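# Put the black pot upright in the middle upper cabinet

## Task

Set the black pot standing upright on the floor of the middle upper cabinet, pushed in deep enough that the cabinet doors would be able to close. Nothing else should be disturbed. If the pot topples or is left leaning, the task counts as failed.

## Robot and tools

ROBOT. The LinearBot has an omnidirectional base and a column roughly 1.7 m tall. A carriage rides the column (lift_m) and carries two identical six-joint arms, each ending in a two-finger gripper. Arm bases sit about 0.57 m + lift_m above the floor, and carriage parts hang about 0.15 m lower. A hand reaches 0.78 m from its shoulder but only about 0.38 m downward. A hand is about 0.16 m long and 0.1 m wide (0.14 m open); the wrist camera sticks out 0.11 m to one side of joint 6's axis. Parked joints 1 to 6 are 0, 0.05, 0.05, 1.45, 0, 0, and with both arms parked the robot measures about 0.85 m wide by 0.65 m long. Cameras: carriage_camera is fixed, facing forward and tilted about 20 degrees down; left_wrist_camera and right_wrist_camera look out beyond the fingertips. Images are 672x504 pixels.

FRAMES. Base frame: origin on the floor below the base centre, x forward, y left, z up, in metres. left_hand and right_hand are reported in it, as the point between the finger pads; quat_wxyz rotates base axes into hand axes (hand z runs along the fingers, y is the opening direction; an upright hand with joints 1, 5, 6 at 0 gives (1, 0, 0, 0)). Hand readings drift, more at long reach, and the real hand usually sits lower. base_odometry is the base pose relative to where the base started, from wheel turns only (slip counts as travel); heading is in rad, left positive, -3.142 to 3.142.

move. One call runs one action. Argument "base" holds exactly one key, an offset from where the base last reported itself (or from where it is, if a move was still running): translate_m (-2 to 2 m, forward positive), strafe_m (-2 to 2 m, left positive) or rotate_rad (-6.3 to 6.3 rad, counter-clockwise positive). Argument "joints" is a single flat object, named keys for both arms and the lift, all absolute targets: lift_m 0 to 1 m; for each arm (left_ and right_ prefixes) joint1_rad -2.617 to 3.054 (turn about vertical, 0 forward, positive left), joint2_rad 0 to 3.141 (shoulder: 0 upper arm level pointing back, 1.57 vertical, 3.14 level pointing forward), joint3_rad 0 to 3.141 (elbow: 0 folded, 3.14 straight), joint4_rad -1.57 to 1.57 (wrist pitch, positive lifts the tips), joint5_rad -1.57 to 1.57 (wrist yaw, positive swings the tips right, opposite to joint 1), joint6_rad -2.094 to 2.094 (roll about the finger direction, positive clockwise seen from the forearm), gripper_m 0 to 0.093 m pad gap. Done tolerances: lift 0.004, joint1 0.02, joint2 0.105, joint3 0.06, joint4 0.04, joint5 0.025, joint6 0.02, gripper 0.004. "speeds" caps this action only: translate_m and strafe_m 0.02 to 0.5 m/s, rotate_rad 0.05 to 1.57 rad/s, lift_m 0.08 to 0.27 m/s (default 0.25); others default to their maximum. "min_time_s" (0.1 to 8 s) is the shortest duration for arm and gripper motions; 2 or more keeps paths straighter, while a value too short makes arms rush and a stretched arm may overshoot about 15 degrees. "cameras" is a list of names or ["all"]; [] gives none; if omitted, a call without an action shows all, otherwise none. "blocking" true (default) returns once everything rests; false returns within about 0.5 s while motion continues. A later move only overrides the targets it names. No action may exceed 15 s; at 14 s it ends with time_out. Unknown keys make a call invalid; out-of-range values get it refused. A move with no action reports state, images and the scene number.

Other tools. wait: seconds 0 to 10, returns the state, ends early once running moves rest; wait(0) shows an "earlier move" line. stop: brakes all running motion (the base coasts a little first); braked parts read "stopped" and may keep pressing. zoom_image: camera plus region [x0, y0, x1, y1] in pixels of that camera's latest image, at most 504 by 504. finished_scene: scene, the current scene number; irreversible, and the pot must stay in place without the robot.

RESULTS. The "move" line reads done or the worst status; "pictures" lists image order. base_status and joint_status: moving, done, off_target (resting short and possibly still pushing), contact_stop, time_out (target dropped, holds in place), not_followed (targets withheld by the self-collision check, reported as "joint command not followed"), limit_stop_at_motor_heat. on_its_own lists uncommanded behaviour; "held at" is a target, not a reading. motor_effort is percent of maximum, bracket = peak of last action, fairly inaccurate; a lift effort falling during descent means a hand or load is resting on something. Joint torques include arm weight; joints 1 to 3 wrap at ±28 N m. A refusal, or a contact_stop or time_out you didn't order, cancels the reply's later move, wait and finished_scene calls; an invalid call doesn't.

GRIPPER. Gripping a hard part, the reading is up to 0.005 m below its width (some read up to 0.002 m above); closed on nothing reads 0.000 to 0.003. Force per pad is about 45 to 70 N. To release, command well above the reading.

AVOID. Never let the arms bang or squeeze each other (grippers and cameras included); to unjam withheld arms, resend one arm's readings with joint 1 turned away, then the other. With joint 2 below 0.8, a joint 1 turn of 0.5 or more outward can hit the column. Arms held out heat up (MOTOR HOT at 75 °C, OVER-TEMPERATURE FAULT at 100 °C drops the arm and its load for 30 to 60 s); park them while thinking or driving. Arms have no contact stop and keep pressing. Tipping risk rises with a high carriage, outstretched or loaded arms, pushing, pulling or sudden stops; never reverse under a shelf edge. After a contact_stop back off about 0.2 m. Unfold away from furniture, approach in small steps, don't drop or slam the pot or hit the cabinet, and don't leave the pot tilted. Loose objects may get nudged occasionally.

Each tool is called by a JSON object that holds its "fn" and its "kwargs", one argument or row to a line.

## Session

{"fn": "move", "kwargs": {

}}

{"fn": "zoom_image", "kwargs": {
  "camera": "carriage_camera",
  "region": [180, 150, 460, 270]
}}

Scene clock: 0.00 s.
Joint torques (N m): no reading
base_odometry: x=+0.000 y=+0.000 heading=+0.000
base_status: not commanded
joint_positions: lift_m=+0.300 left_joint1_rad=+0.004 left_joint2_rad=+0.038 left_joint3_rad=+0.032 left_joint4_rad=+1.473 left_joint5_rad=+0.016 left_joint6_rad=-0.004 left_gripper_m=+0.09396 right_joint1_rad=-0.013 right_joint2_rad=+0.032 right_joint3_rad=+0.046 right_joint4_rad=+1.480 right_joint5_rad=-0.045 right_joint6_rad=-0.037 right_gripper_m=+0.09396
joint_status: not commanded
motor_effort: lift_m=+23 drive_wheels=-2
left_hand: x=+0.2498 y=+0.3008 z=+1.3029 quat_wxyz=(+0.999, +0.008, +0.052, +0.000) (m; base frame)
right_hand: x=+0.2419 y=-0.2959 z=+1.3066 quat_wxyz=(+0.999, -0.023, +0.038, -0.024) (m; base frame)
pictures: carriage_camera, left_wrist_camera, right_wrist_camera

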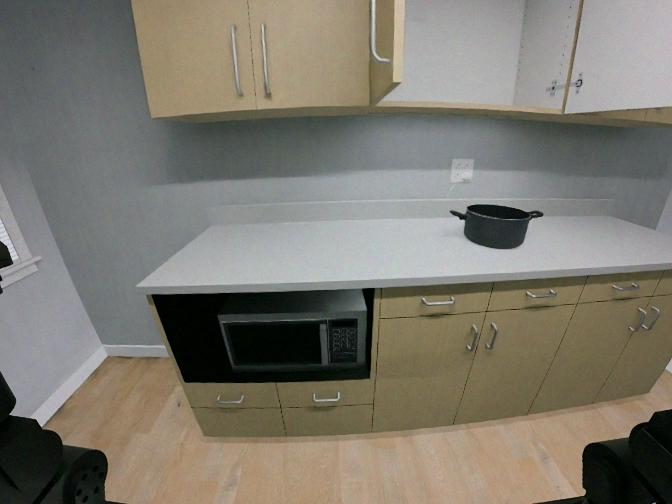

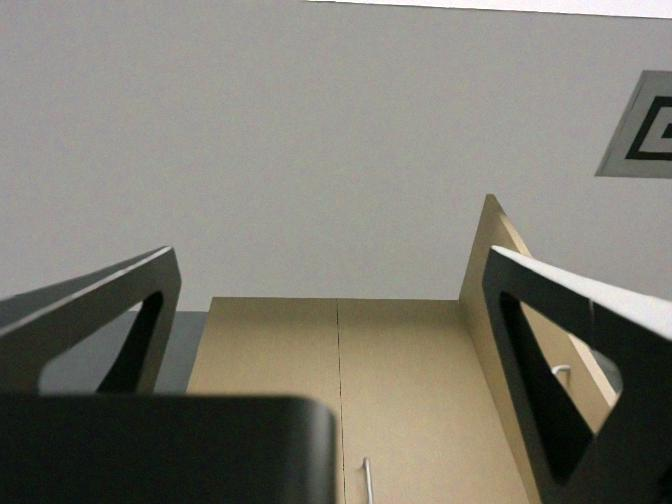

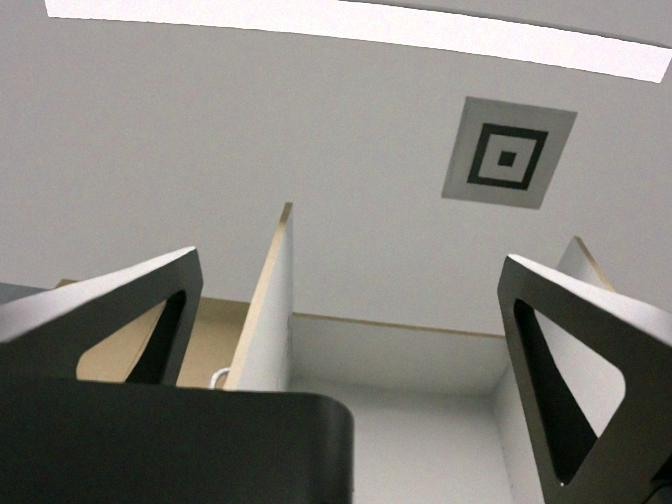

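Scaled by 1.800 from the camera's 672x504 image, which has a finer 960x720 frame.

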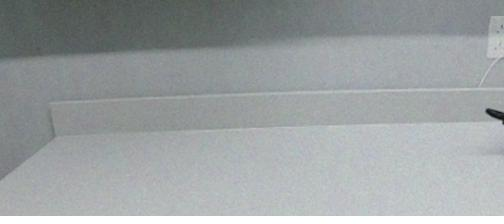

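{"fn": "zoom_image", "kwargs": {
  "camera": "carriage_camera",
  "region": [430, 180, 570, 280]
}}

Scaled by 3.600 from the camera's 672x504 image, which has a finer 960x720 frame.

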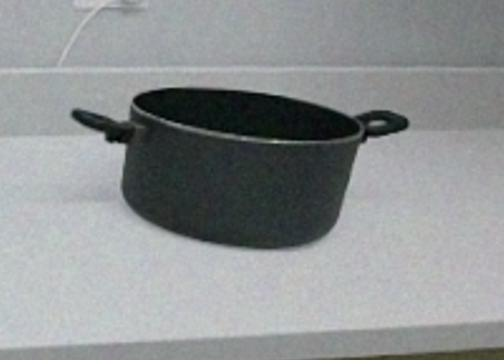

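{"fn": "zoom_image", "kwargs": {
  "camera": "carriage_camera",
  "region": [130, 240, 410, 450]
}}

{"fn": "zoom_image", "kwargs": {
  "camera": "carriage_camera",
  "region": [400, 240, 672, 450]
}}

{"fn": "zoom_image", "kwargs": {
  "camera": "carriage_camera",
  "region": [350, 0, 672, 150]
}}

Scaled by 1.800 from the camera's 672x504 image, which has a finer 960x720 frame.

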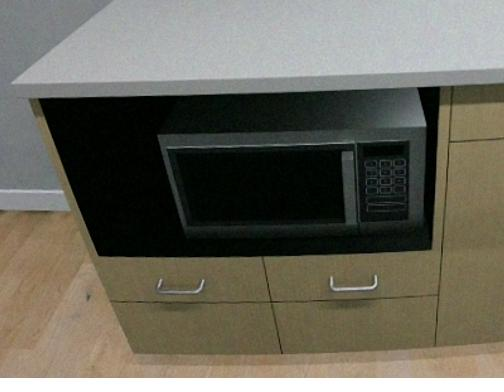

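Scaled by 1.853 from the camera's 672x504 image, which has a finer 960x720 frame.

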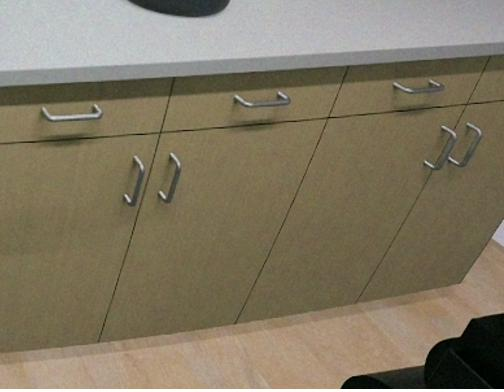

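Scaled by 1.565 from the camera's 672x504 image, which has a finer 960x720 frame.

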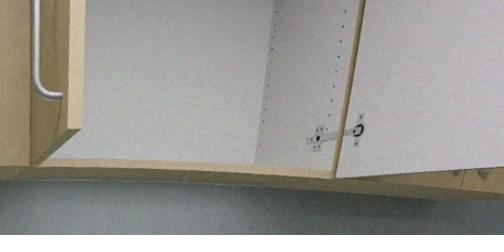

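{"fn": "move", "kwargs": {
  "base": {"rotate_rad": 0.03},
  "joints": {"lift_m": 0.181, "left_joint1_rad": -0.215, "left_joint2_rad": 2.172, "left_joint3_rad": 1.785, "left_joint4_rad": 0.4, "left_joint5_rad": -0.215, "left_joint6_rad": -1.27, "right_joint1_rad": 0.243, "right_joint2_rad": 2.156, "right_joint3_rad": 1.785, "right_joint4_rad": 0.41, "right_joint5_rad": 0.243, "right_joint6_rad": 1.27},
  "min_time_s": 2.5
}}

{"fn": "move", "kwargs": {
  "base": {"strafe_m": -0.7},
  "speeds": {"strafe_m": 0.3},
  "cameras": ["all"]
}}

{"fn": "zoom_image", "kwargs": {
  "camera": "carriage_camera",
  "region": [250, 170, 430, 270]
}}

Scene clock: 11.47 s.
Joint torques (N m): left_arm=[-0.5 -15.34 9.73 2.34 -0.11 0] | right_arm=[0.13 -13.79 9.13 1.97 0.15 0.06]
move: done
base_odometry: x=+0.000 y=+0.000 heading=+0.029
base_status: done
joint_positions: lift_m=+0.181 left_joint1_rad=-0.210 left_joint2_rad=+2.174 left_joint3_rad=+1.754 left_joint4_rad=+0.399 left_joint5_rad=-0.200 left_joint6_rad=-1.258 left_gripper_m=+0.09398 right_joint1_rad=+0.239 right_joint2_rad=+2.159 right_joint3_rad=+1.749 right_joint4_rad=+0.407 right_joint5_rad=+0.228 right_joint6_rad=+1.255 right_gripper_m=+0.09396
joint_status: all done
motor_effort: lift_m=+22(22) drive_wheels=-7(11)
left_hand: x=+0.8777 y=+0.1989 z=+1.0357 quat_wxyz=(+0.565, -0.416, +0.581, -0.413) (m; base frame)
right_hand: x=+0.8718 y=-0.1855 z=+1.0452 quat_wxyz=(+0.569, +0.412, +0.576, +0.418) (m; base frame)
pictures: none

Scene clock: 15.37 s.
Joint torques (N m): left_arm=[-0.13 -15.34 9.73 2.34 -0.07 0] | right_arm=[0.1 -13.87 9.09 1.99 0.14 0.07]
move: done
base_odometry: x=+0.020 y=-0.700 heading=+0.029
base_status: done
joint_positions: lift_m=+0.181 left_joint1_rad=-0.214 left_joint2_rad=+2.174 left_joint3_rad=+1.754 left_joint4_rad=+0.398 left_joint5_rad=-0.204 left_joint6_rad=-1.260 left_gripper_m=+0.09398 right_joint1_rad=+0.241 right_joint2_rad=+2.159 right_joint3_rad=+1.749 right_joint4_rad=+0.406 right_joint5_rad=+0.231 right_joint6_rad=+1.256 right_gripper_m=+0.09396
joint_status: not commanded
motor_effort: lift_m=+22(22) drive_wheels=-5(9)
left_hand: x=+0.8774 y=+0.1973 z=+1.0355 quat_wxyz=(+0.564, -0.417, +0.581, -0.414) (m; base frame)
right_hand: x=+0.8716 y=-0.1852 z=+1.0449 quat_wxyz=(+0.569, +0.413, +0.575, +0.417) (m; base frame)
pictures: carriage_camera, left_wrist_camera, right_wrist_camera

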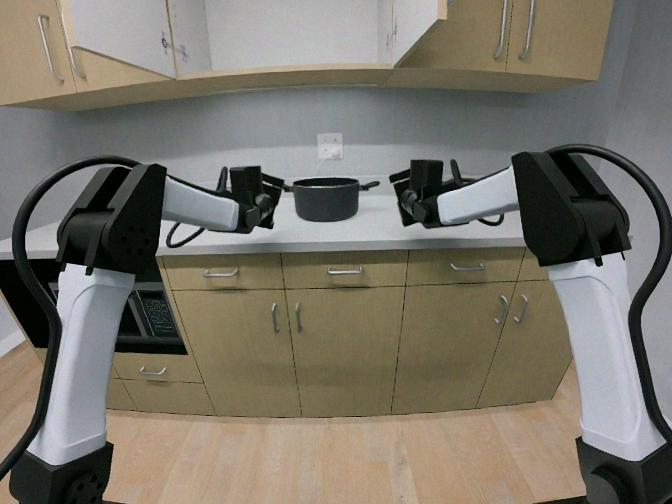

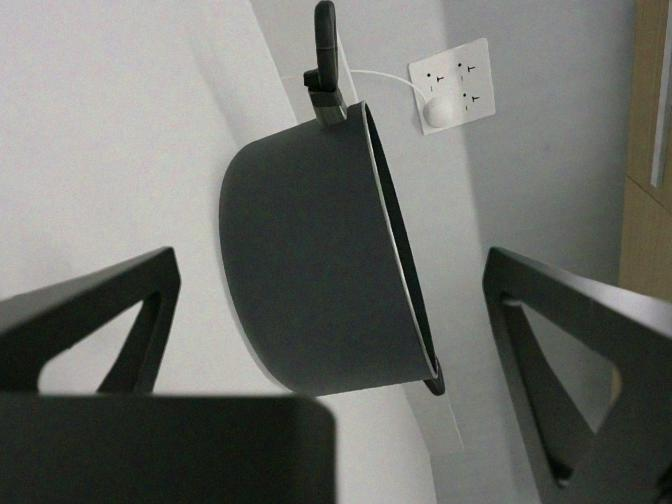

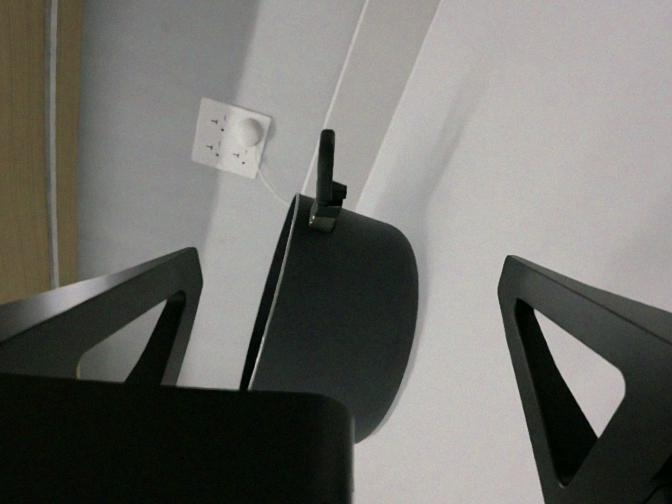

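Scaled by 2.800 from the camera's 672x504 image, which has a finer 960x720 frame.

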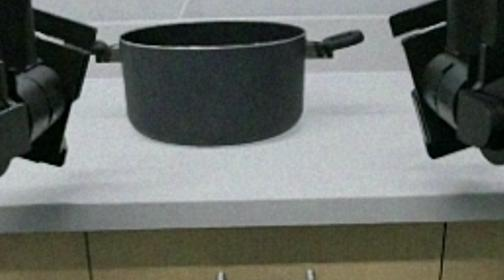

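{"fn": "move", "kwargs": {
  "base": {"strafe_m": 0.045},
  "speeds": {"strafe_m": 0.12}
}}

{"fn": "move", "kwargs": {
  "base": {"translate_m": 0.25},
  "speeds": {"translate_m": 0.25},
  "cameras": ["all"]
}}

Scene clock: 19.47 s.
Joint torques (N m): left_arm=[-0.38 -15.3 9.72 2.37 -0.05 -0.01] | right_arm=[-0.46 -13.85 9.06 1.99 0.11 0.08]
move: done
base_odometry: x=+0.019 y=-0.655 heading=+0.029
base_status: done
joint_positions: lift_m=+0.181 left_joint1_rad=-0.212 left_joint2_rad=+2.174 left_joint3_rad=+1.754 left_joint4_rad=+0.397 left_joint5_rad=-0.205 left_joint6_rad=-1.260 left_gripper_m=+0.09398 right_joint1_rad=+0.245 right_joint2_rad=+2.159 right_joint3_rad=+1.749 right_joint4_rad=+0.404 right_joint5_rad=+0.233 right_joint6_rad=+1.256 right_gripper_m=+0.09396
joint_status: not commanded
motor_effort: lift_m=+22(22) drive_wheels=-1(11)
left_hand: x=+0.8775 y=+0.1986 z=+1.0351 quat_wxyz=(+0.564, -0.418, +0.580, -0.412) (m; base frame)
right_hand: x=+0.8711 y=-0.1824 z=+1.0445 quat_wxyz=(+0.568, +0.413, +0.577, +0.418) (m; base frame)
pictures: none

Scene clock: 21.83 s.
Joint torques (N m): left_arm=[-0.28 -15.46 9.66 2.43 -0.07 0] | right_arm=[-0.24 -13.89 9.21 2.04 0.13 0.05]
move: done
base_odometry: x=+0.269 y=-0.648 heading=+0.028
base_status: done
joint_positions: lift_m=+0.181 left_joint1_rad=-0.212 left_joint2_rad=+2.176 left_joint3_rad=+1.754 left_joint4_rad=+0.394 left_joint5_rad=-0.205 left_joint6_rad=-1.260 left_gripper_m=+0.09398 right_joint1_rad=+0.244 right_joint2_rad=+2.160 right_joint3_rad=+1.749 right_joint4_rad=+0.401 right_joint5_rad=+0.233 right_joint6_rad=+1.256 right_gripper_m=+0.09396
joint_status: not commanded
motor_effort: lift_m=+22(22) drive_wheels=-5(12)
left_hand: x=+0.8778 y=+0.1985 z=+1.0334 quat_wxyz=(+0.563, -0.419, +0.582, -0.411) (m; base frame)
right_hand: x=+0.8715 y=-0.1831 z=+1.0428 quat_wxyz=(+0.567, +0.414, +0.578, +0.416) (m; base frame)
pictures: carriage_camera, left_wrist_camera, right_wrist_camera

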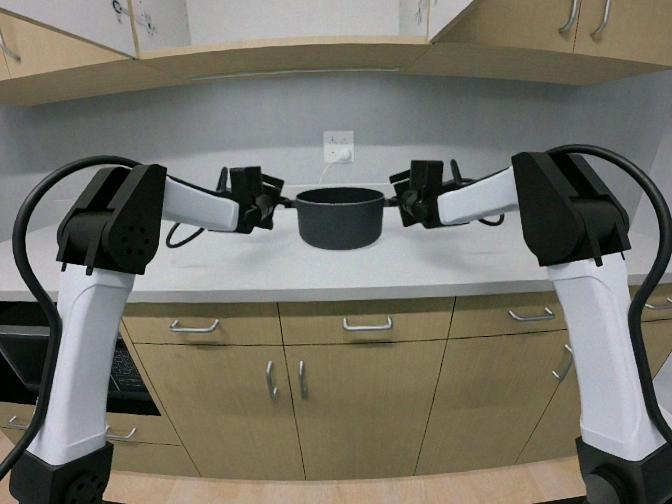

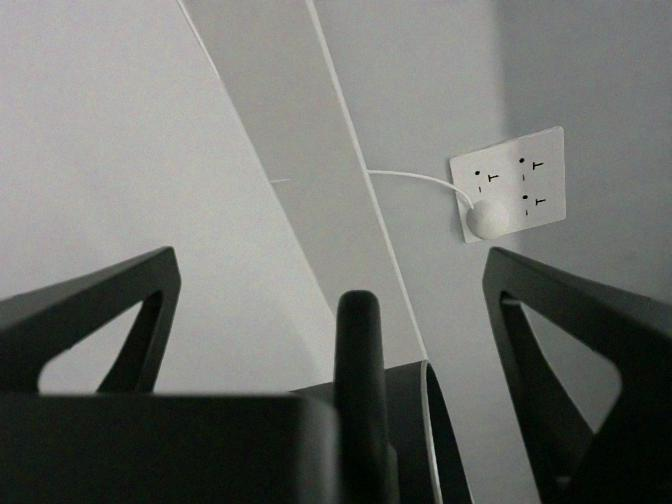

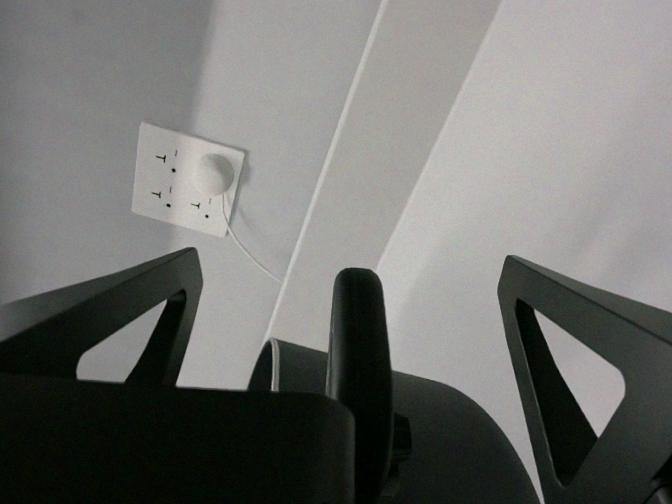

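{"fn": "move", "kwargs": {
  "joints": {"right_joint1_rad": 0.225, "right_joint5_rad": 0.225, "left_gripper_m": 0.05, "right_gripper_m": 0.05},
  "min_time_s": 0.7
}}

{"fn": "move", "kwargs": {
  "joints": {"left_gripper_m": 0.005, "right_gripper_m": 0.005},
  "min_time_s": 1.3,
  "cameras": ["left_wrist_camera", "right_wrist_camera"]
}}

Scene clock: 23.87 s.
Joint torques (N m): left_arm=[-0.39 -15.46 9.73 2.41 -0.08 0] | right_arm=[-0.49 -13.97 9.13 2.03 -0.11 0.05]
move: done
base_odometry: x=+0.269 y=-0.648 heading=+0.028
base_status: not commanded
joint_positions: lift_m=+0.181 left_joint1_rad=-0.212 left_joint2_rad=+2.176 left_joint3_rad=+1.754 left_joint4_rad=+0.394 left_joint5_rad=-0.205 left_joint6_rad=-1.261 left_gripper_m=+0.05013 right_joint1_rad=+0.230 right_joint2_rad=+2.160 right_joint3_rad=+1.749 right_joint4_rad=+0.401 right_joint5_rad=+0.233 right_joint6_rad=+1.256 right_gripper_m=+0.05011
joint_status: all done
motor_effort: lift_m=+22(22) drive_wheels=-7(7)
left_hand: x=+0.8778 y=+0.1985 z=+1.0334 quat_wxyz=(+0.563, -0.419, +0.582, -0.411) (m; base frame)
right_hand: x=+0.8730 y=-0.1920 z=+1.0428 quat_wxyz=(+0.570, +0.418, +0.575, +0.412) (m; base frame)
pictures: none

Scene clock: 25.47 s.
Joint torques (N m): left_arm=[-0.35 -15.51 8.91 2.3 -0.05 0.06] | right_arm=[-0.51 -14.02 8.9 2.02 -0.09 -0.03]
move: off_target
base_odometry: x=+0.269 y=-0.648 heading=+0.028
base_status: not commanded
joint_positions: lift_m=+0.181 left_joint1_rad=-0.212 left_joint2_rad=+2.176 left_joint3_rad=+1.762 left_joint4_rad=+0.403 left_joint5_rad=-0.205 left_joint6_rad=-1.266 left_gripper_m=+0.01093 right_joint1_rad=+0.230 right_joint2_rad=+2.160 right_joint3_rad=+1.751 right_joint4_rad=+0.402 right_joint5_rad=+0.232 right_joint6_rad=+1.268 right_gripper_m=+0.01082
joint_status: left_gripper_m off_target (ended at +0.01095, target +0.00500); right_gripper_m off_target (ended at +0.01084, target +0.00500)
motor_effort: lift_m=+22(22) drive_wheels=-6(7)
left_hand: x=+0.8782 y=+0.1984 z=+1.0398 quat_wxyz=(+0.566, -0.418, +0.575, -0.417) (m; base frame)
right_hand: x=+0.8732 y=-0.1924 z=+1.0441 quat_wxyz=(+0.569, +0.421, +0.571, +0.416) (m; base frame)
pictures: left_wrist_camera, right_wrist_camera

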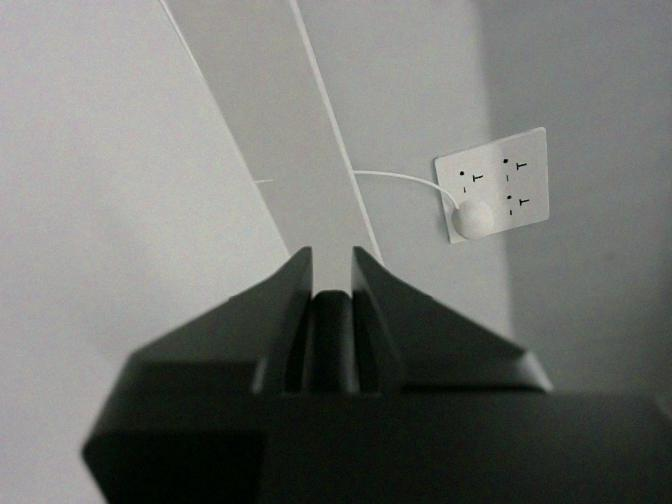

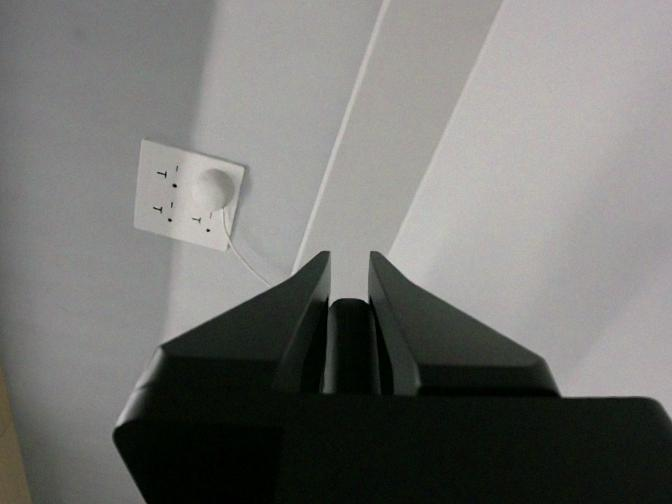

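{"fn": "move", "kwargs": {
  "joints": {"lift_m": 0.28, "left_joint4_rad": 0.58, "right_joint4_rad": 0.59},
  "speeds": {"lift_m": 0.08},
  "min_time_s": 1.7
}}

{"fn": "move", "kwargs": {
  "base": {"translate_m": -0.2},
  "joints": {"lift_m": 0.4},
  "speeds": {"translate_m": 0.18, "lift_m": 0.1}
}}

{"fn": "move", "kwargs": {
  "base": {"strafe_m": 0.12},
  "joints": {"lift_m": 0.48},
  "speeds": {"strafe_m": 0.12, "lift_m": 0.1},
  "cameras": ["all"]
}}

Scene clock: 28.93 s.
Joint torques (N m): left_arm=[-0.24 -20.25 9.22 4.24 -0.08 0.12] | right_arm=[-0.35 -19.04 8.8 3.84 -0.1 -0.14]
move: off_target
base_odometry: x=+0.269 y=-0.648 heading=+0.028
base_status: not commanded
joint_positions: lift_m=+0.280 left_joint1_rad=-0.212 left_joint2_rad=+2.220 left_joint3_rad=+1.759 left_joint4_rad=+0.411 left_joint5_rad=-0.205 left_joint6_rad=-1.273 left_gripper_m=+0.01093 right_joint1_rad=+0.229 right_joint2_rad=+2.206 right_joint3_rad=+1.751 right_joint4_rad=+0.416 right_joint5_rad=+0.232 right_joint6_rad=+1.276 right_gripper_m=+0.01082
joint_status: left_joint4_rad off_target (ended at +0.411, target +0.580); right_joint4_rad off_target (ended at +0.416, target +0.590); the others done
motor_effort: lift_m=+25(28) drive_wheels=+1(6)
left_hand: x=+0.8848 y=+0.1970 z=+1.1103 quat_wxyz=(+0.555, -0.426, +0.586, -0.409) (m; base frame)
right_hand: x=+0.8807 y=-0.1912 z=+1.1164 quat_wxyz=(+0.560, +0.427, +0.580, +0.409) (m; base frame)
pictures: none

Scene clock: 31.07 s.
Joint torques (N m): left_arm=[-0.38 -21.41 9.46 4.07 -0.07 0.13] | right_arm=[-0.14 -20.16 8.77 3.73 -0.04 -0.15]
move: done
base_odometry: x=+0.069 y=-0.654 heading=+0.028
base_status: done
joint_positions: lift_m=+0.400 left_joint1_rad=-0.212 left_joint2_rad=+2.230 left_joint3_rad=+1.756 left_joint4_rad=+0.427 left_joint5_rad=-0.205 left_joint6_rad=-1.273 left_gripper_m=+0.01093 right_joint1_rad=+0.226 right_joint2_rad=+2.217 right_joint3_rad=+1.751 right_joint4_rad=+0.427 right_joint5_rad=+0.231 right_joint6_rad=+1.276 right_gripper_m=+0.01081
joint_status: all done
motor_effort: lift_m=+24(29) drive_wheels=-4(14)
left_hand: x=+0.8862 y=+0.1967 z=+1.2260 quat_wxyz=(+0.556, -0.425, +0.585, -0.410) (m; base frame)
right_hand: x=+0.8826 y=-0.1924 z=+1.2324 quat_wxyz=(+0.560, +0.428, +0.580, +0.409) (m; base frame)
pictures: none

Scene clock: 32.93 s.
Joint torques (N m): left_arm=[-0.42 -21.71 9.73 4.04 -0.04 0.14] | right_arm=[0.03 -20.42 8.92 3.76 -0.03 -0.15]
move: done
base_odometry: x=+0.065 y=-0.534 heading=+0.028
base_status: done
joint_positions: lift_m=+0.480 left_joint1_rad=-0.212 left_joint2_rad=+2.233 left_joint3_rad=+1.753 left_joint4_rad=+0.429 left_joint5_rad=-0.208 left_joint6_rad=-1.273 left_gripper_m=+0.01093 right_joint1_rad=+0.223 right_joint2_rad=+2.219 right_joint3_rad=+1.749 right_joint4_rad=+0.426 right_joint5_rad=+0.229 right_joint6_rad=+1.276 right_gripper_m=+0.01081
joint_status: all done
motor_effort: lift_m=+24(30) drive_wheels=-4(9)
left_hand: x=+0.8866 y=+0.1976 z=+1.3030 quat_wxyz=(+0.556, -0.427, +0.586, -0.408) (m; base frame)
right_hand: x=+0.8832 y=-0.1942 z=+1.3096 quat_wxyz=(+0.559, +0.429, +0.581, +0.407) (m; base frame)
pictures: carriage_camera, left_wrist_camera, right_wrist_camera

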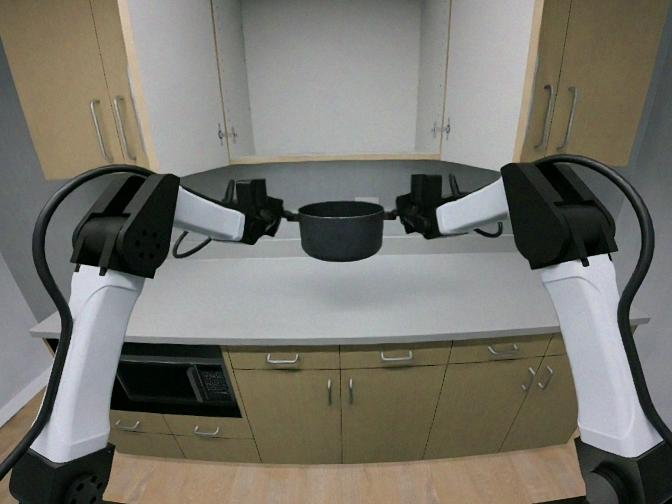

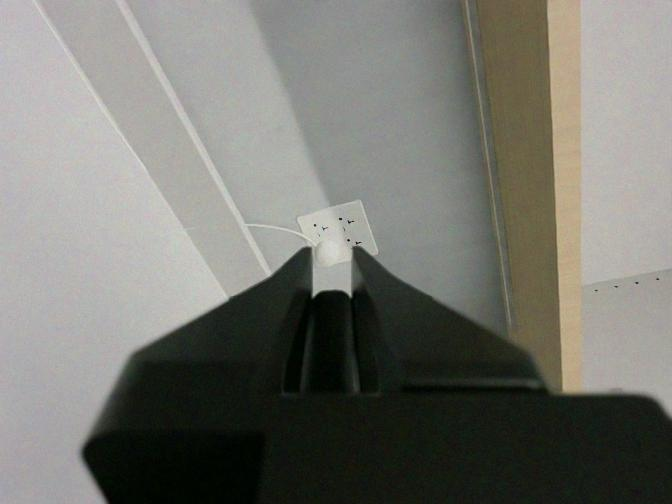

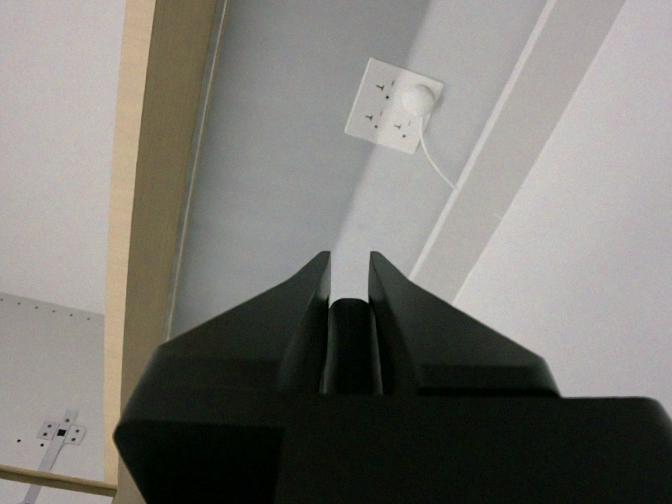

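{"fn": "move", "kwargs": {
  "joints": {"lift_m": 0.755},
  "speeds": {"lift_m": 0.16}
}}

{"fn": "move", "kwargs": {
  "base": {"translate_m": 0.35},
  "speeds": {"translate_m": 0.15},
  "cameras": ["carriage_camera"]
}}

{"fn": "zoom_image", "kwargs": {
  "camera": "carriage_camera",
  "region": [190, 180, 490, 330]
}}

Scene clock: 36.50 s.
Joint torques (N m): left_arm=[-0.32 -22.09 9.83 3.99 -0.04 0.12] | right_arm=[0.03 -20.79 8.92 3.75 -0.03 -0.17]
move: done
base_odometry: x=+0.065 y=-0.534 heading=+0.028
base_status: not commanded
joint_positions: lift_m=+0.755 left_joint1_rad=-0.212 left_joint2_rad=+2.237 left_joint3_rad=+1.751 left_joint4_rad=+0.432 left_joint5_rad=-0.208 left_joint6_rad=-1.273 left_gripper_m=+0.01093 right_joint1_rad=+0.223 right_joint2_rad=+2.223 right_joint3_rad=+1.749 right_joint4_rad=+0.427 right_joint5_rad=+0.229 right_joint6_rad=+1.276 right_gripper_m=+0.01081
joint_status: all done
motor_effort: lift_m=+24(30) drive_wheels=-3(5)
left_hand: x=+0.8870 y=+0.1975 z=+1.5750 quat_wxyz=(+0.555, -0.427, +0.587, -0.407) (m; base frame)
right_hand: x=+0.8837 y=-0.1941 z=+1.5825 quat_wxyz=(+0.559, +0.429, +0.582, +0.407) (m; base frame)
pictures: none

Scene clock: 39.73 s.
Joint torques (N m): left_arm=[-0.42 -22.11 9.94 4.02 -0.03 0.15] | right_arm=[0.08 -20.83 8.94 3.75 -0.02 -0.16]
move: done
base_odometry: x=+0.415 y=-0.523 heading=+0.029
base_status: done
joint_positions: lift_m=+0.755 left_joint1_rad=-0.212 left_joint2_rad=+2.237 left_joint3_rad=+1.751 left_joint4_rad=+0.430 left_joint5_rad=-0.208 left_joint6_rad=-1.273 left_gripper_m=+0.01093 right_joint1_rad=+0.223 right_joint2_rad=+2.223 right_joint3_rad=+1.749 right_joint4_rad=+0.426 right_joint5_rad=+0.228 right_joint6_rad=+1.276 right_gripper_m=+0.01081
joint_status: not commanded
motor_effort: lift_m=+25(25) drive_wheels=-7(10)
left_hand: x=+0.8869 y=+0.1975 z=+1.5745 quat_wxyz=(+0.554, -0.428, +0.587, -0.406) (m; base frame)
right_hand: x=+0.8837 y=-0.1941 z=+1.5821 quat_wxyz=(+0.558, +0.429, +0.582, +0.406) (m; base frame)
pictures: carriage_camera

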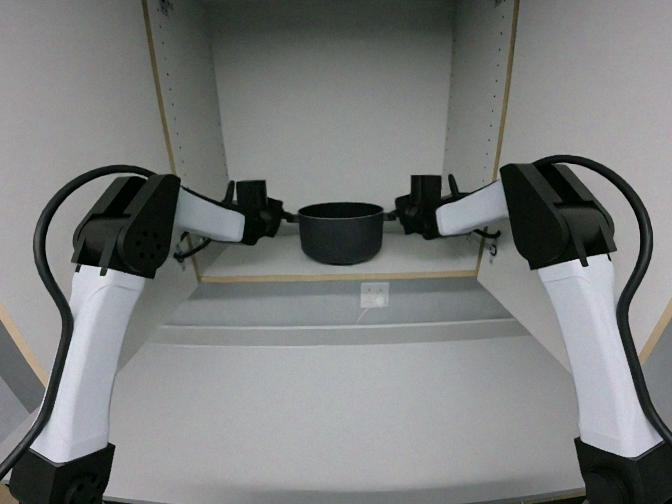

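Scaled by 1.680 from the camera's 672x504 image, which has a finer 960x720 frame.

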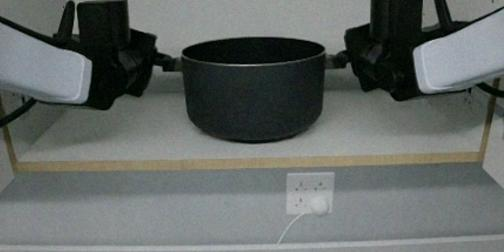

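{"fn": "move", "kwargs": {
  "base": {"translate_m": 0.047},
  "speeds": {"translate_m": 0.08, "lift_m": 0.08},
  "joints": {"left_joint4_rad": 0.63, "right_joint4_rad": 0.635}
}}

{"fn": "move", "kwargs": {
  "joints": {"lift_m": 0.735},
  "speeds": {"lift_m": 0.08},
  "cameras": ["carriage_camera"]
}}

{"fn": "zoom_image", "kwargs": {
  "camera": "carriage_camera",
  "region": [190, 180, 490, 330]
}}

"speeds": lift_m has a speed but no command beside it: command lift_m too, or leave its speed out
Scene clock: 41.00 s.
Joint torques (N m): left_arm=[-0.39 -22.12 9.91 4.04 -0.05 0.14] | right_arm=[0.05 -20.85 8.98 3.75 -0.04 -0.14]
base_odometry: x=+0.415 y=-0.523 heading=+0.029
base_status: done
joint_positions: lift_m=+0.755 left_joint1_rad=-0.212 left_joint2_rad=+2.237 left_joint3_rad=+1.751 left_joint4_rad=+0.430 left_joint5_rad=-0.208 left_joint6_rad=-1.273 left_gripper_m=+0.01093 right_joint1_rad=+0.223 right_joint2_rad=+2.223 right_joint3_rad=+1.749 right_joint4_rad=+0.426 right_joint5_rad=+0.228 right_joint6_rad=+1.276 right_gripper_m=+0.01081
joint_status: not commanded
motor_effort: lift_m=+25(25) drive_wheels=-7(10)
left_hand: x=+0.8869 y=+0.1975 z=+1.5745 quat_wxyz=(+0.554, -0.428, +0.587, -0.406) (m; base frame)
right_hand: x=+0.8837 y=-0.1941 z=+1.5821 quat_wxyz=(+0.558, +0.429, +0.582, +0.406) (m; base frame)
pictures: none

not run: a call was refused earlier in this reply.

Scaled by 1.680 from the camera's 672x504 image, which has a finer 960x720 frame.
This view is cut from an older image: the scene may have changed since it was taken.

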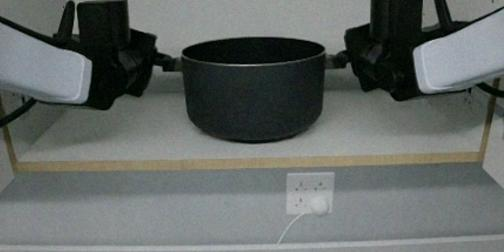

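{"fn": "move", "kwargs": {
  "base": {"translate_m": 0.047},
  "speeds": {"translate_m": 0.08},
  "joints": {"left_joint4_rad": 0.63, "right_joint4_rad": 0.635}
}}

{"fn": "move", "kwargs": {
  "joints": {"lift_m": 0.73},
  "speeds": {"lift_m": 0.08},
  "cameras": ["carriage_camera"]
}}

{"fn": "zoom_image", "kwargs": {
  "camera": "carriage_camera",
  "region": [190, 180, 490, 330]
}}

Scene clock: 42.67 s.
Joint torques (N m): left_arm=[-0.38 -22.12 9.94 4.15 -0.05 0.14] | right_arm=[-0.02 -20.72 9.02 3.82 -0.02 -0.15]
move: off_target
base_odometry: x=+0.462 y=-0.522 heading=+0.030
base_status: done
joint_positions: lift_m=+0.755 left_joint1_rad=-0.212 left_joint2_rad=+2.237 left_joint3_rad=+1.751 left_joint4_rad=+0.467 left_joint5_rad=-0.208 left_joint6_rad=-1.273 left_gripper_m=+0.01093 right_joint1_rad=+0.223 right_joint2_rad=+2.223 right_joint3_rad=+1.749 right_joint4_rad=+0.464 right_joint5_rad=+0.228 right_joint6_rad=+1.276 right_gripper_m=+0.01081
joint_status: left_joint4_rad off_target (ended at +0.467, target +0.630); right_joint4_rad off_target (ended at +0.464, target +0.635)
motor_effort: lift_m=+25(25) drive_wheels=-6(13)
left_hand: x=+0.8873 y=+0.1974 z=+1.5835 quat_wxyz=(+0.563, -0.422, +0.576, -0.416) (m; base frame)
right_hand: x=+0.8840 y=-0.1939 z=+1.5913 quat_wxyz=(+0.567, +0.424, +0.570, +0.417) (m; base frame)
pictures: none

Scene clock: 43.33 s.
Joint torques (N m): left_arm=[-0.42 -22.16 9.99 4.04 -0.04 0.14] | right_arm=[-0.01 -20.75 8.98 3.72 -0.05 -0.16]
move: done
base_odometry: x=+0.462 y=-0.522 heading=+0.030
base_status: not commanded
joint_positions: lift_m=+0.730 left_joint1_rad=-0.212 left_joint2_rad=+2.237 left_joint3_rad=+1.751 left_joint4_rad=+0.477 left_joint5_rad=-0.208 left_joint6_rad=-1.273 left_gripper_m=+0.01093 right_joint1_rad=+0.223 right_joint2_rad=+2.223 right_joint3_rad=+1.749 right_joint4_rad=+0.471 right_joint5_rad=+0.228 right_joint6_rad=+1.276 right_gripper_m=+0.01080
joint_status: all done
motor_effort: lift_m=+23(23) drive_wheels=+2(7)
left_hand: x=+0.8873 y=+0.1974 z=+1.5614 quat_wxyz=(+0.566, -0.421, +0.572, -0.419) (m; base frame)
right_hand: x=+0.8840 y=-0.1939 z=+1.5684 quat_wxyz=(+0.569, +0.423, +0.568, +0.419) (m; base frame)
pictures: carriage_camera

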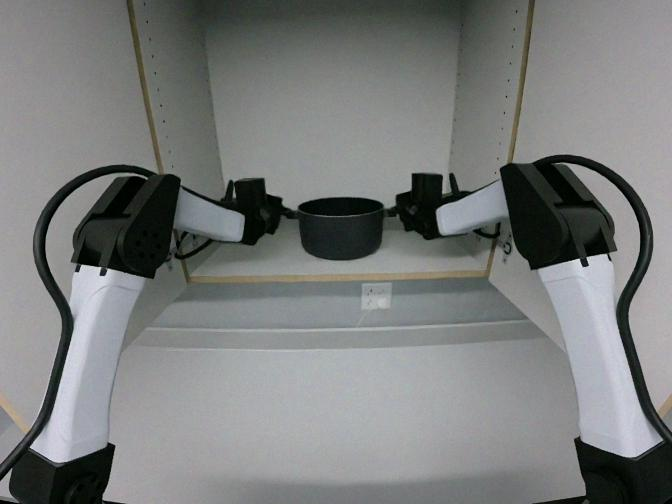

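Scaled by 1.680 from the camera's 672x504 image, which has a finer 960x720 frame.

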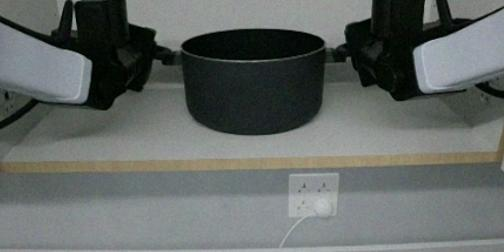

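{"fn": "move", "kwargs": {
  "joints": {"lift_m": 0.715},
  "speeds": {"lift_m": 0.08}
}}

{"fn": "move", "kwargs": {
  "joints": {"lift_m": 0.705},
  "speeds": {"lift_m": 0.08},
  "cameras": ["carriage_camera"]
}}

{"fn": "zoom_image", "kwargs": {
  "camera": "carriage_camera",
  "region": [190, 180, 490, 330]
}}

Scene clock: 45.20 s.
Joint torques (N m): left_arm=[-0.39 -22.08 9.87 3.45 -0.02 0.13] | right_arm=[0.13 -20.82 8.98 3.21 -0.07 -0.12]
move: done
base_odometry: x=+0.462 y=-0.522 heading=+0.030
base_status: not commanded
joint_positions: lift_m=+0.715 left_joint1_rad=-0.212 left_joint2_rad=+2.237 left_joint3_rad=+1.751 left_joint4_rad=+0.529 left_joint5_rad=-0.209 left_joint6_rad=-1.273 left_gripper_m=+0.01088 right_joint1_rad=+0.223 right_joint2_rad=+2.223 right_joint3_rad=+1.749 right_joint4_rad=+0.517 right_joint5_rad=+0.228 right_joint6_rad=+1.276 right_gripper_m=+0.01077
joint_status: all done
on_its_own: left_joint4_rad moved +0.051 toward your old target +0.630; right_joint4_rad moved +0.045 toward your old target +0.635
motor_effort: lift_m=+21(22) drive_wheels=+2(6)
left_hand: x=+0.8871 y=+0.1976 z=+1.5591 quat_wxyz=(+0.578, -0.413, +0.555, -0.432) (m; base frame)
right_hand: x=+0.8838 y=-0.1940 z=+1.5647 quat_wxyz=(+0.579, +0.416, +0.553, +0.431) (m; base frame)
pictures: none

Scene clock: 45.70 s.
Joint torques (N m): left_arm=[-0.38 -21.24 9.8 3.24 0.02 0.19] | right_arm=[0.09 -20.4 8.96 2.87 -0.07 -0.16]
move: done
base_odometry: x=+0.462 y=-0.522 heading=+0.030
base_status: not commanded
joint_positions: lift_m=+0.705 left_joint1_rad=-0.212 left_joint2_rad=+2.230 left_joint3_rad=+1.752 left_joint4_rad=+0.544 left_joint5_rad=-0.212 left_joint6_rad=-1.277 left_gripper_m=+0.01087 right_joint1_rad=+0.223 right_joint2_rad=+2.220 right_joint3_rad=+1.749 right_joint4_rad=+0.548 right_joint5_rad=+0.228 right_joint6_rad=+1.276 right_gripper_m=+0.01075
joint_status: all done
motor_effort: lift_m=+20(21) drive_wheels=+2(6)
left_hand: x=+0.8858 y=+0.1984 z=+1.5586 quat_wxyz=(+0.583, -0.412, +0.546, -0.439) (m; base frame)
right_hand: x=+0.8828 y=-0.1942 z=+1.5643 quat_wxyz=(+0.586, +0.411, +0.542, +0.440) (m; base frame)
pictures: carriage_camera

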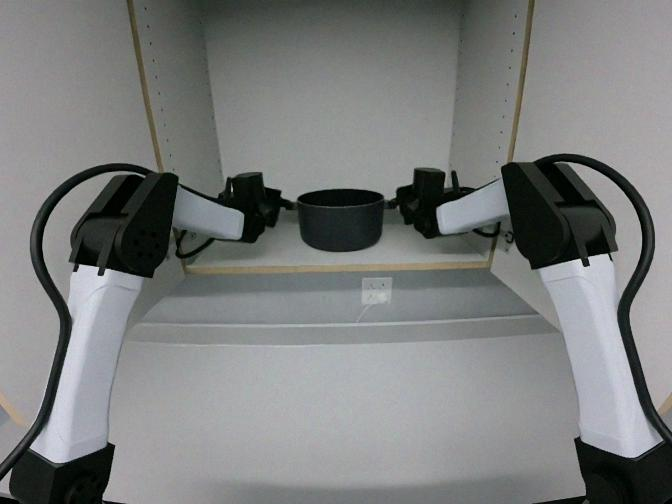

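Scaled by 1.680 from the camera's 672x504 image, which has a finer 960x720 frame.

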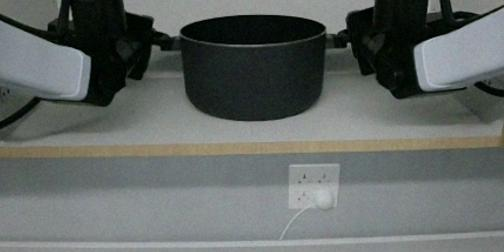

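{"fn": "move", "kwargs": {
  "joints": {"lift_m": 0.68, "left_joint4_rad": 0.46, "right_joint4_rad": 0.465},
  "speeds": {"lift_m": 0.08}
}}

{"fn": "move", "kwargs": {
  "joints": {"left_gripper_m": 0.04, "right_gripper_m": 0.04},
  "min_time_s": 1.2,
  "cameras": ["all"]
}}

{"fn": "zoom_image", "kwargs": {
  "camera": "carriage_camera",
  "region": [190, 160, 490, 310]
}}

Scene clock: 48.00 s.
Joint torques (N m): left_arm=[-0.28 -17.54 7.36 1.92 0.02 0.23] | right_arm=[0.02 -16.77 7.61 1.44 -0.05 -0.16]
move: off_target
base_odometry: x=+0.462 y=-0.522 heading=+0.030
base_status: not commanded
joint_positions: lift_m=+0.680 left_joint1_rad=-0.213 left_joint2_rad=+2.194 left_joint3_rad=+1.778 left_joint4_rad=+0.491 left_joint5_rad=-0.212 left_joint6_rad=-1.280 left_gripper_m=+0.01087 right_joint1_rad=+0.223 right_joint2_rad=+2.185 right_joint3_rad=+1.768 right_joint4_rad=+0.506 right_joint5_rad=+0.228 right_joint6_rad=+1.276 right_gripper_m=+0.01073
joint_status: right_joint4_rad off_target (ended at +0.506, target +0.465); the others done
motor_effort: lift_m=+20(20) drive_wheels=-5(6)
left_hand: x=+0.8813 y=+0.1986 z=+1.5564 quat_wxyz=(+0.584, -0.411, +0.543, -0.442) (m; base frame)
right_hand: x=+0.8781 y=-0.1953 z=+1.5607 quat_wxyz=(+0.589, +0.410, +0.538, +0.443) (m; base frame)
pictures: none

Scene clock: 49.50 s.
Joint torques (N m): left_arm=[-0.29 -17.46 7.45 2.29 0.02 0.22] | right_arm=[0.12 -16.75 7.53 1.93 -0.04 -0.16]
move: done
base_odometry: x=+0.462 y=-0.522 heading=+0.030
base_status: not commanded
joint_positions: lift_m=+0.680 left_joint1_rad=-0.213 left_joint2_rad=+2.194 left_joint3_rad=+1.778 left_joint4_rad=+0.461 left_joint5_rad=-0.214 left_joint6_rad=-1.281 left_gripper_m=+0.03990 right_joint1_rad=+0.223 right_joint2_rad=+2.185 right_joint3_rad=+1.768 right_joint4_rad=+0.463 right_joint5_rad=+0.228 right_joint6_rad=+1.276 right_gripper_m=+0.03991
joint_status: all done
on_its_own: right_joint4_rad moved -0.043 to your old target +0.465
motor_effort: lift_m=+20(20) drive_wheels=-6(7)
left_hand: x=+0.8818 y=+0.1988 z=+1.5490 quat_wxyz=(+0.577, -0.416, +0.552, -0.434) (m; base frame)
right_hand: x=+0.8787 y=-0.1951 z=+1.5503 quat_wxyz=(+0.579, +0.416, +0.552, +0.432) (m; base frame)
pictures: carriage_camera, left_wrist_camera, right_wrist_camera

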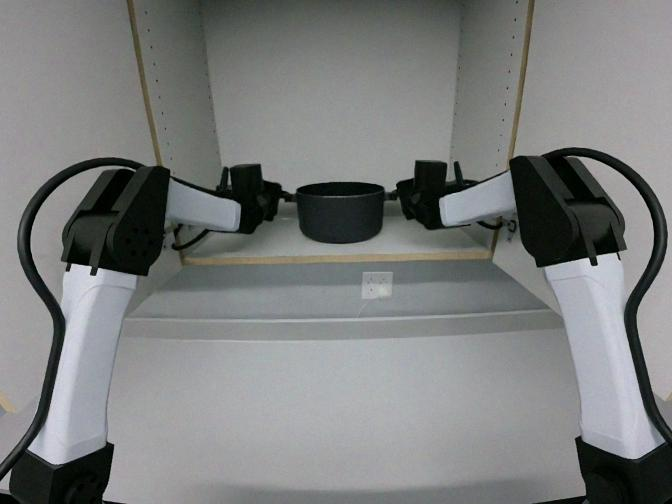

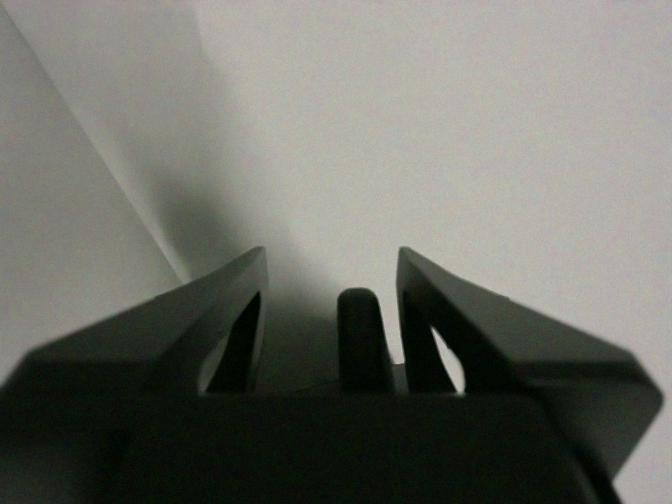

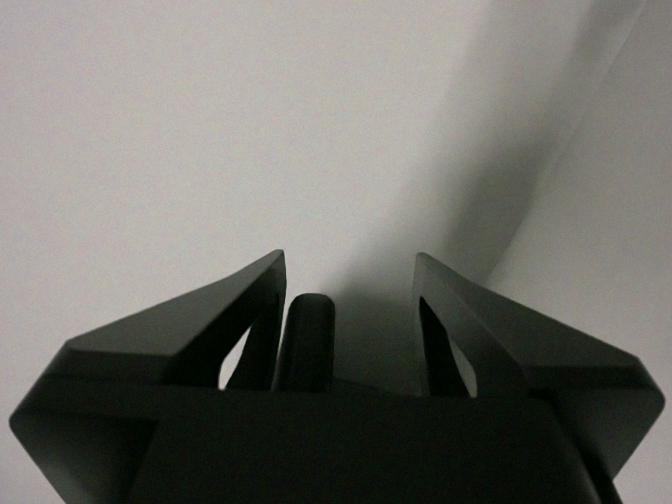

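Scaled by 1.680 from the camera's 672x504 image, which has a finer 960x720 frame.

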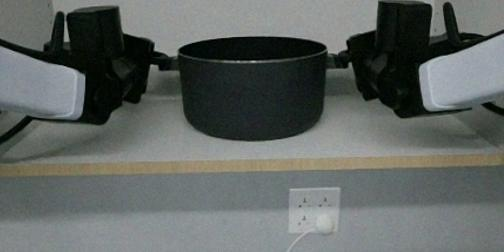

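{"fn": "move", "kwargs": {
  "joints": {"left_gripper_m": 0.08, "right_gripper_m": 0.08},
  "min_time_s": 0.7
}}

{"fn": "move", "kwargs": {
  "base": {"translate_m": -0.28},
  "speeds": {"translate_m": 0.2},
  "cameras": ["carriage_camera", "right_wrist_camera"]
}}

{"fn": "zoom_image", "kwargs": {
  "camera": "carriage_camera",
  "region": [240, 130, 440, 250]
}}

Scene clock: 51.13 s.
Joint torques (N m): left_arm=[-0.23 -17.51 7.41 2.29 0.04 0.21] | right_arm=[0.08 -16.65 7.54 1.94 -0.06 -0.14]
move: done
base_odometry: x=+0.462 y=-0.522 heading=+0.030
base_status: not commanded
joint_positions: lift_m=+0.680 left_joint1_rad=-0.213 left_joint2_rad=+2.194 left_joint3_rad=+1.778 left_joint4_rad=+0.461 left_joint5_rad=-0.214 left_joint6_rad=-1.280 left_gripper_m=+0.07987 right_joint1_rad=+0.223 right_joint2_rad=+2.185 right_joint3_rad=+1.768 right_joint4_rad=+0.463 right_joint5_rad=+0.228 right_joint6_rad=+1.276 right_gripper_m=+0.07989
joint_status: all done
motor_effort: lift_m=+20(20) drive_wheels=-5(6)
left_hand: x=+0.8818 y=+0.1988 z=+1.5489 quat_wxyz=(+0.577, -0.416, +0.553, -0.434) (m; base frame)
right_hand: x=+0.8787 y=-0.1951 z=+1.5502 quat_wxyz=(+0.579, +0.416, +0.552, +0.432) (m; base frame)
pictures: none

Scene clock: 53.73 s.
Joint torques (N m): left_arm=[-0.24 -17.48 7.39 2.38 0.03 0.22] | right_arm=[0.02 -16.5 7.57 2.01 -0.06 -0.13]
move: done
base_odometry: x=+0.182 y=-0.530 heading=+0.030
base_status: done
joint_positions: lift_m=+0.680 left_joint1_rad=-0.213 left_joint2_rad=+2.194 left_joint3_rad=+1.778 left_joint4_rad=+0.455 left_joint5_rad=-0.214 left_joint6_rad=-1.280 left_gripper_m=+0.07987 right_joint1_rad=+0.223 right_joint2_rad=+2.185 right_joint3_rad=+1.768 right_joint4_rad=+0.457 right_joint5_rad=+0.228 right_joint6_rad=+1.276 right_gripper_m=+0.07989
joint_status: not commanded
motor_effort: lift_m=+20(20) drive_wheels=-4(12)
left_hand: x=+0.8818 y=+0.1988 z=+1.5475 quat_wxyz=(+0.576, -0.417, +0.554, -0.432) (m; base frame)
right_hand: x=+0.8788 y=-0.1948 z=+1.5489 quat_wxyz=(+0.578, +0.417, +0.554, +0.430) (m; base frame)
pictures: carriage_camera, right_wrist_camera

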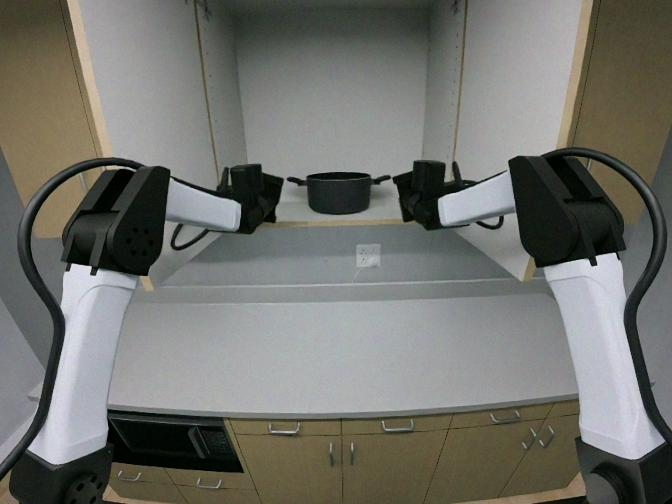

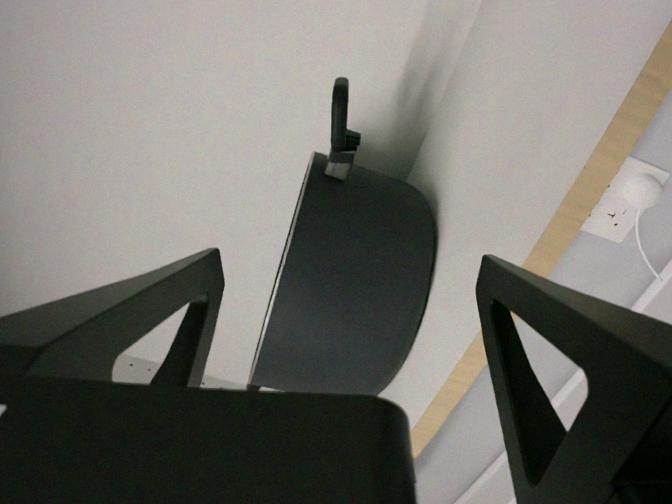

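Scaled by 2.520 from the camera's 672x504 image, which has a finer 960x720 frame.

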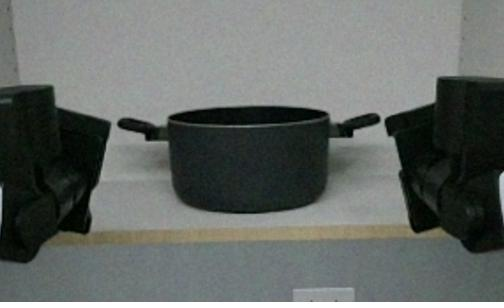

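{"fn": "finished_scene", "kwargs": {
  "scene": 3
}}

The scene is finished: the task was done.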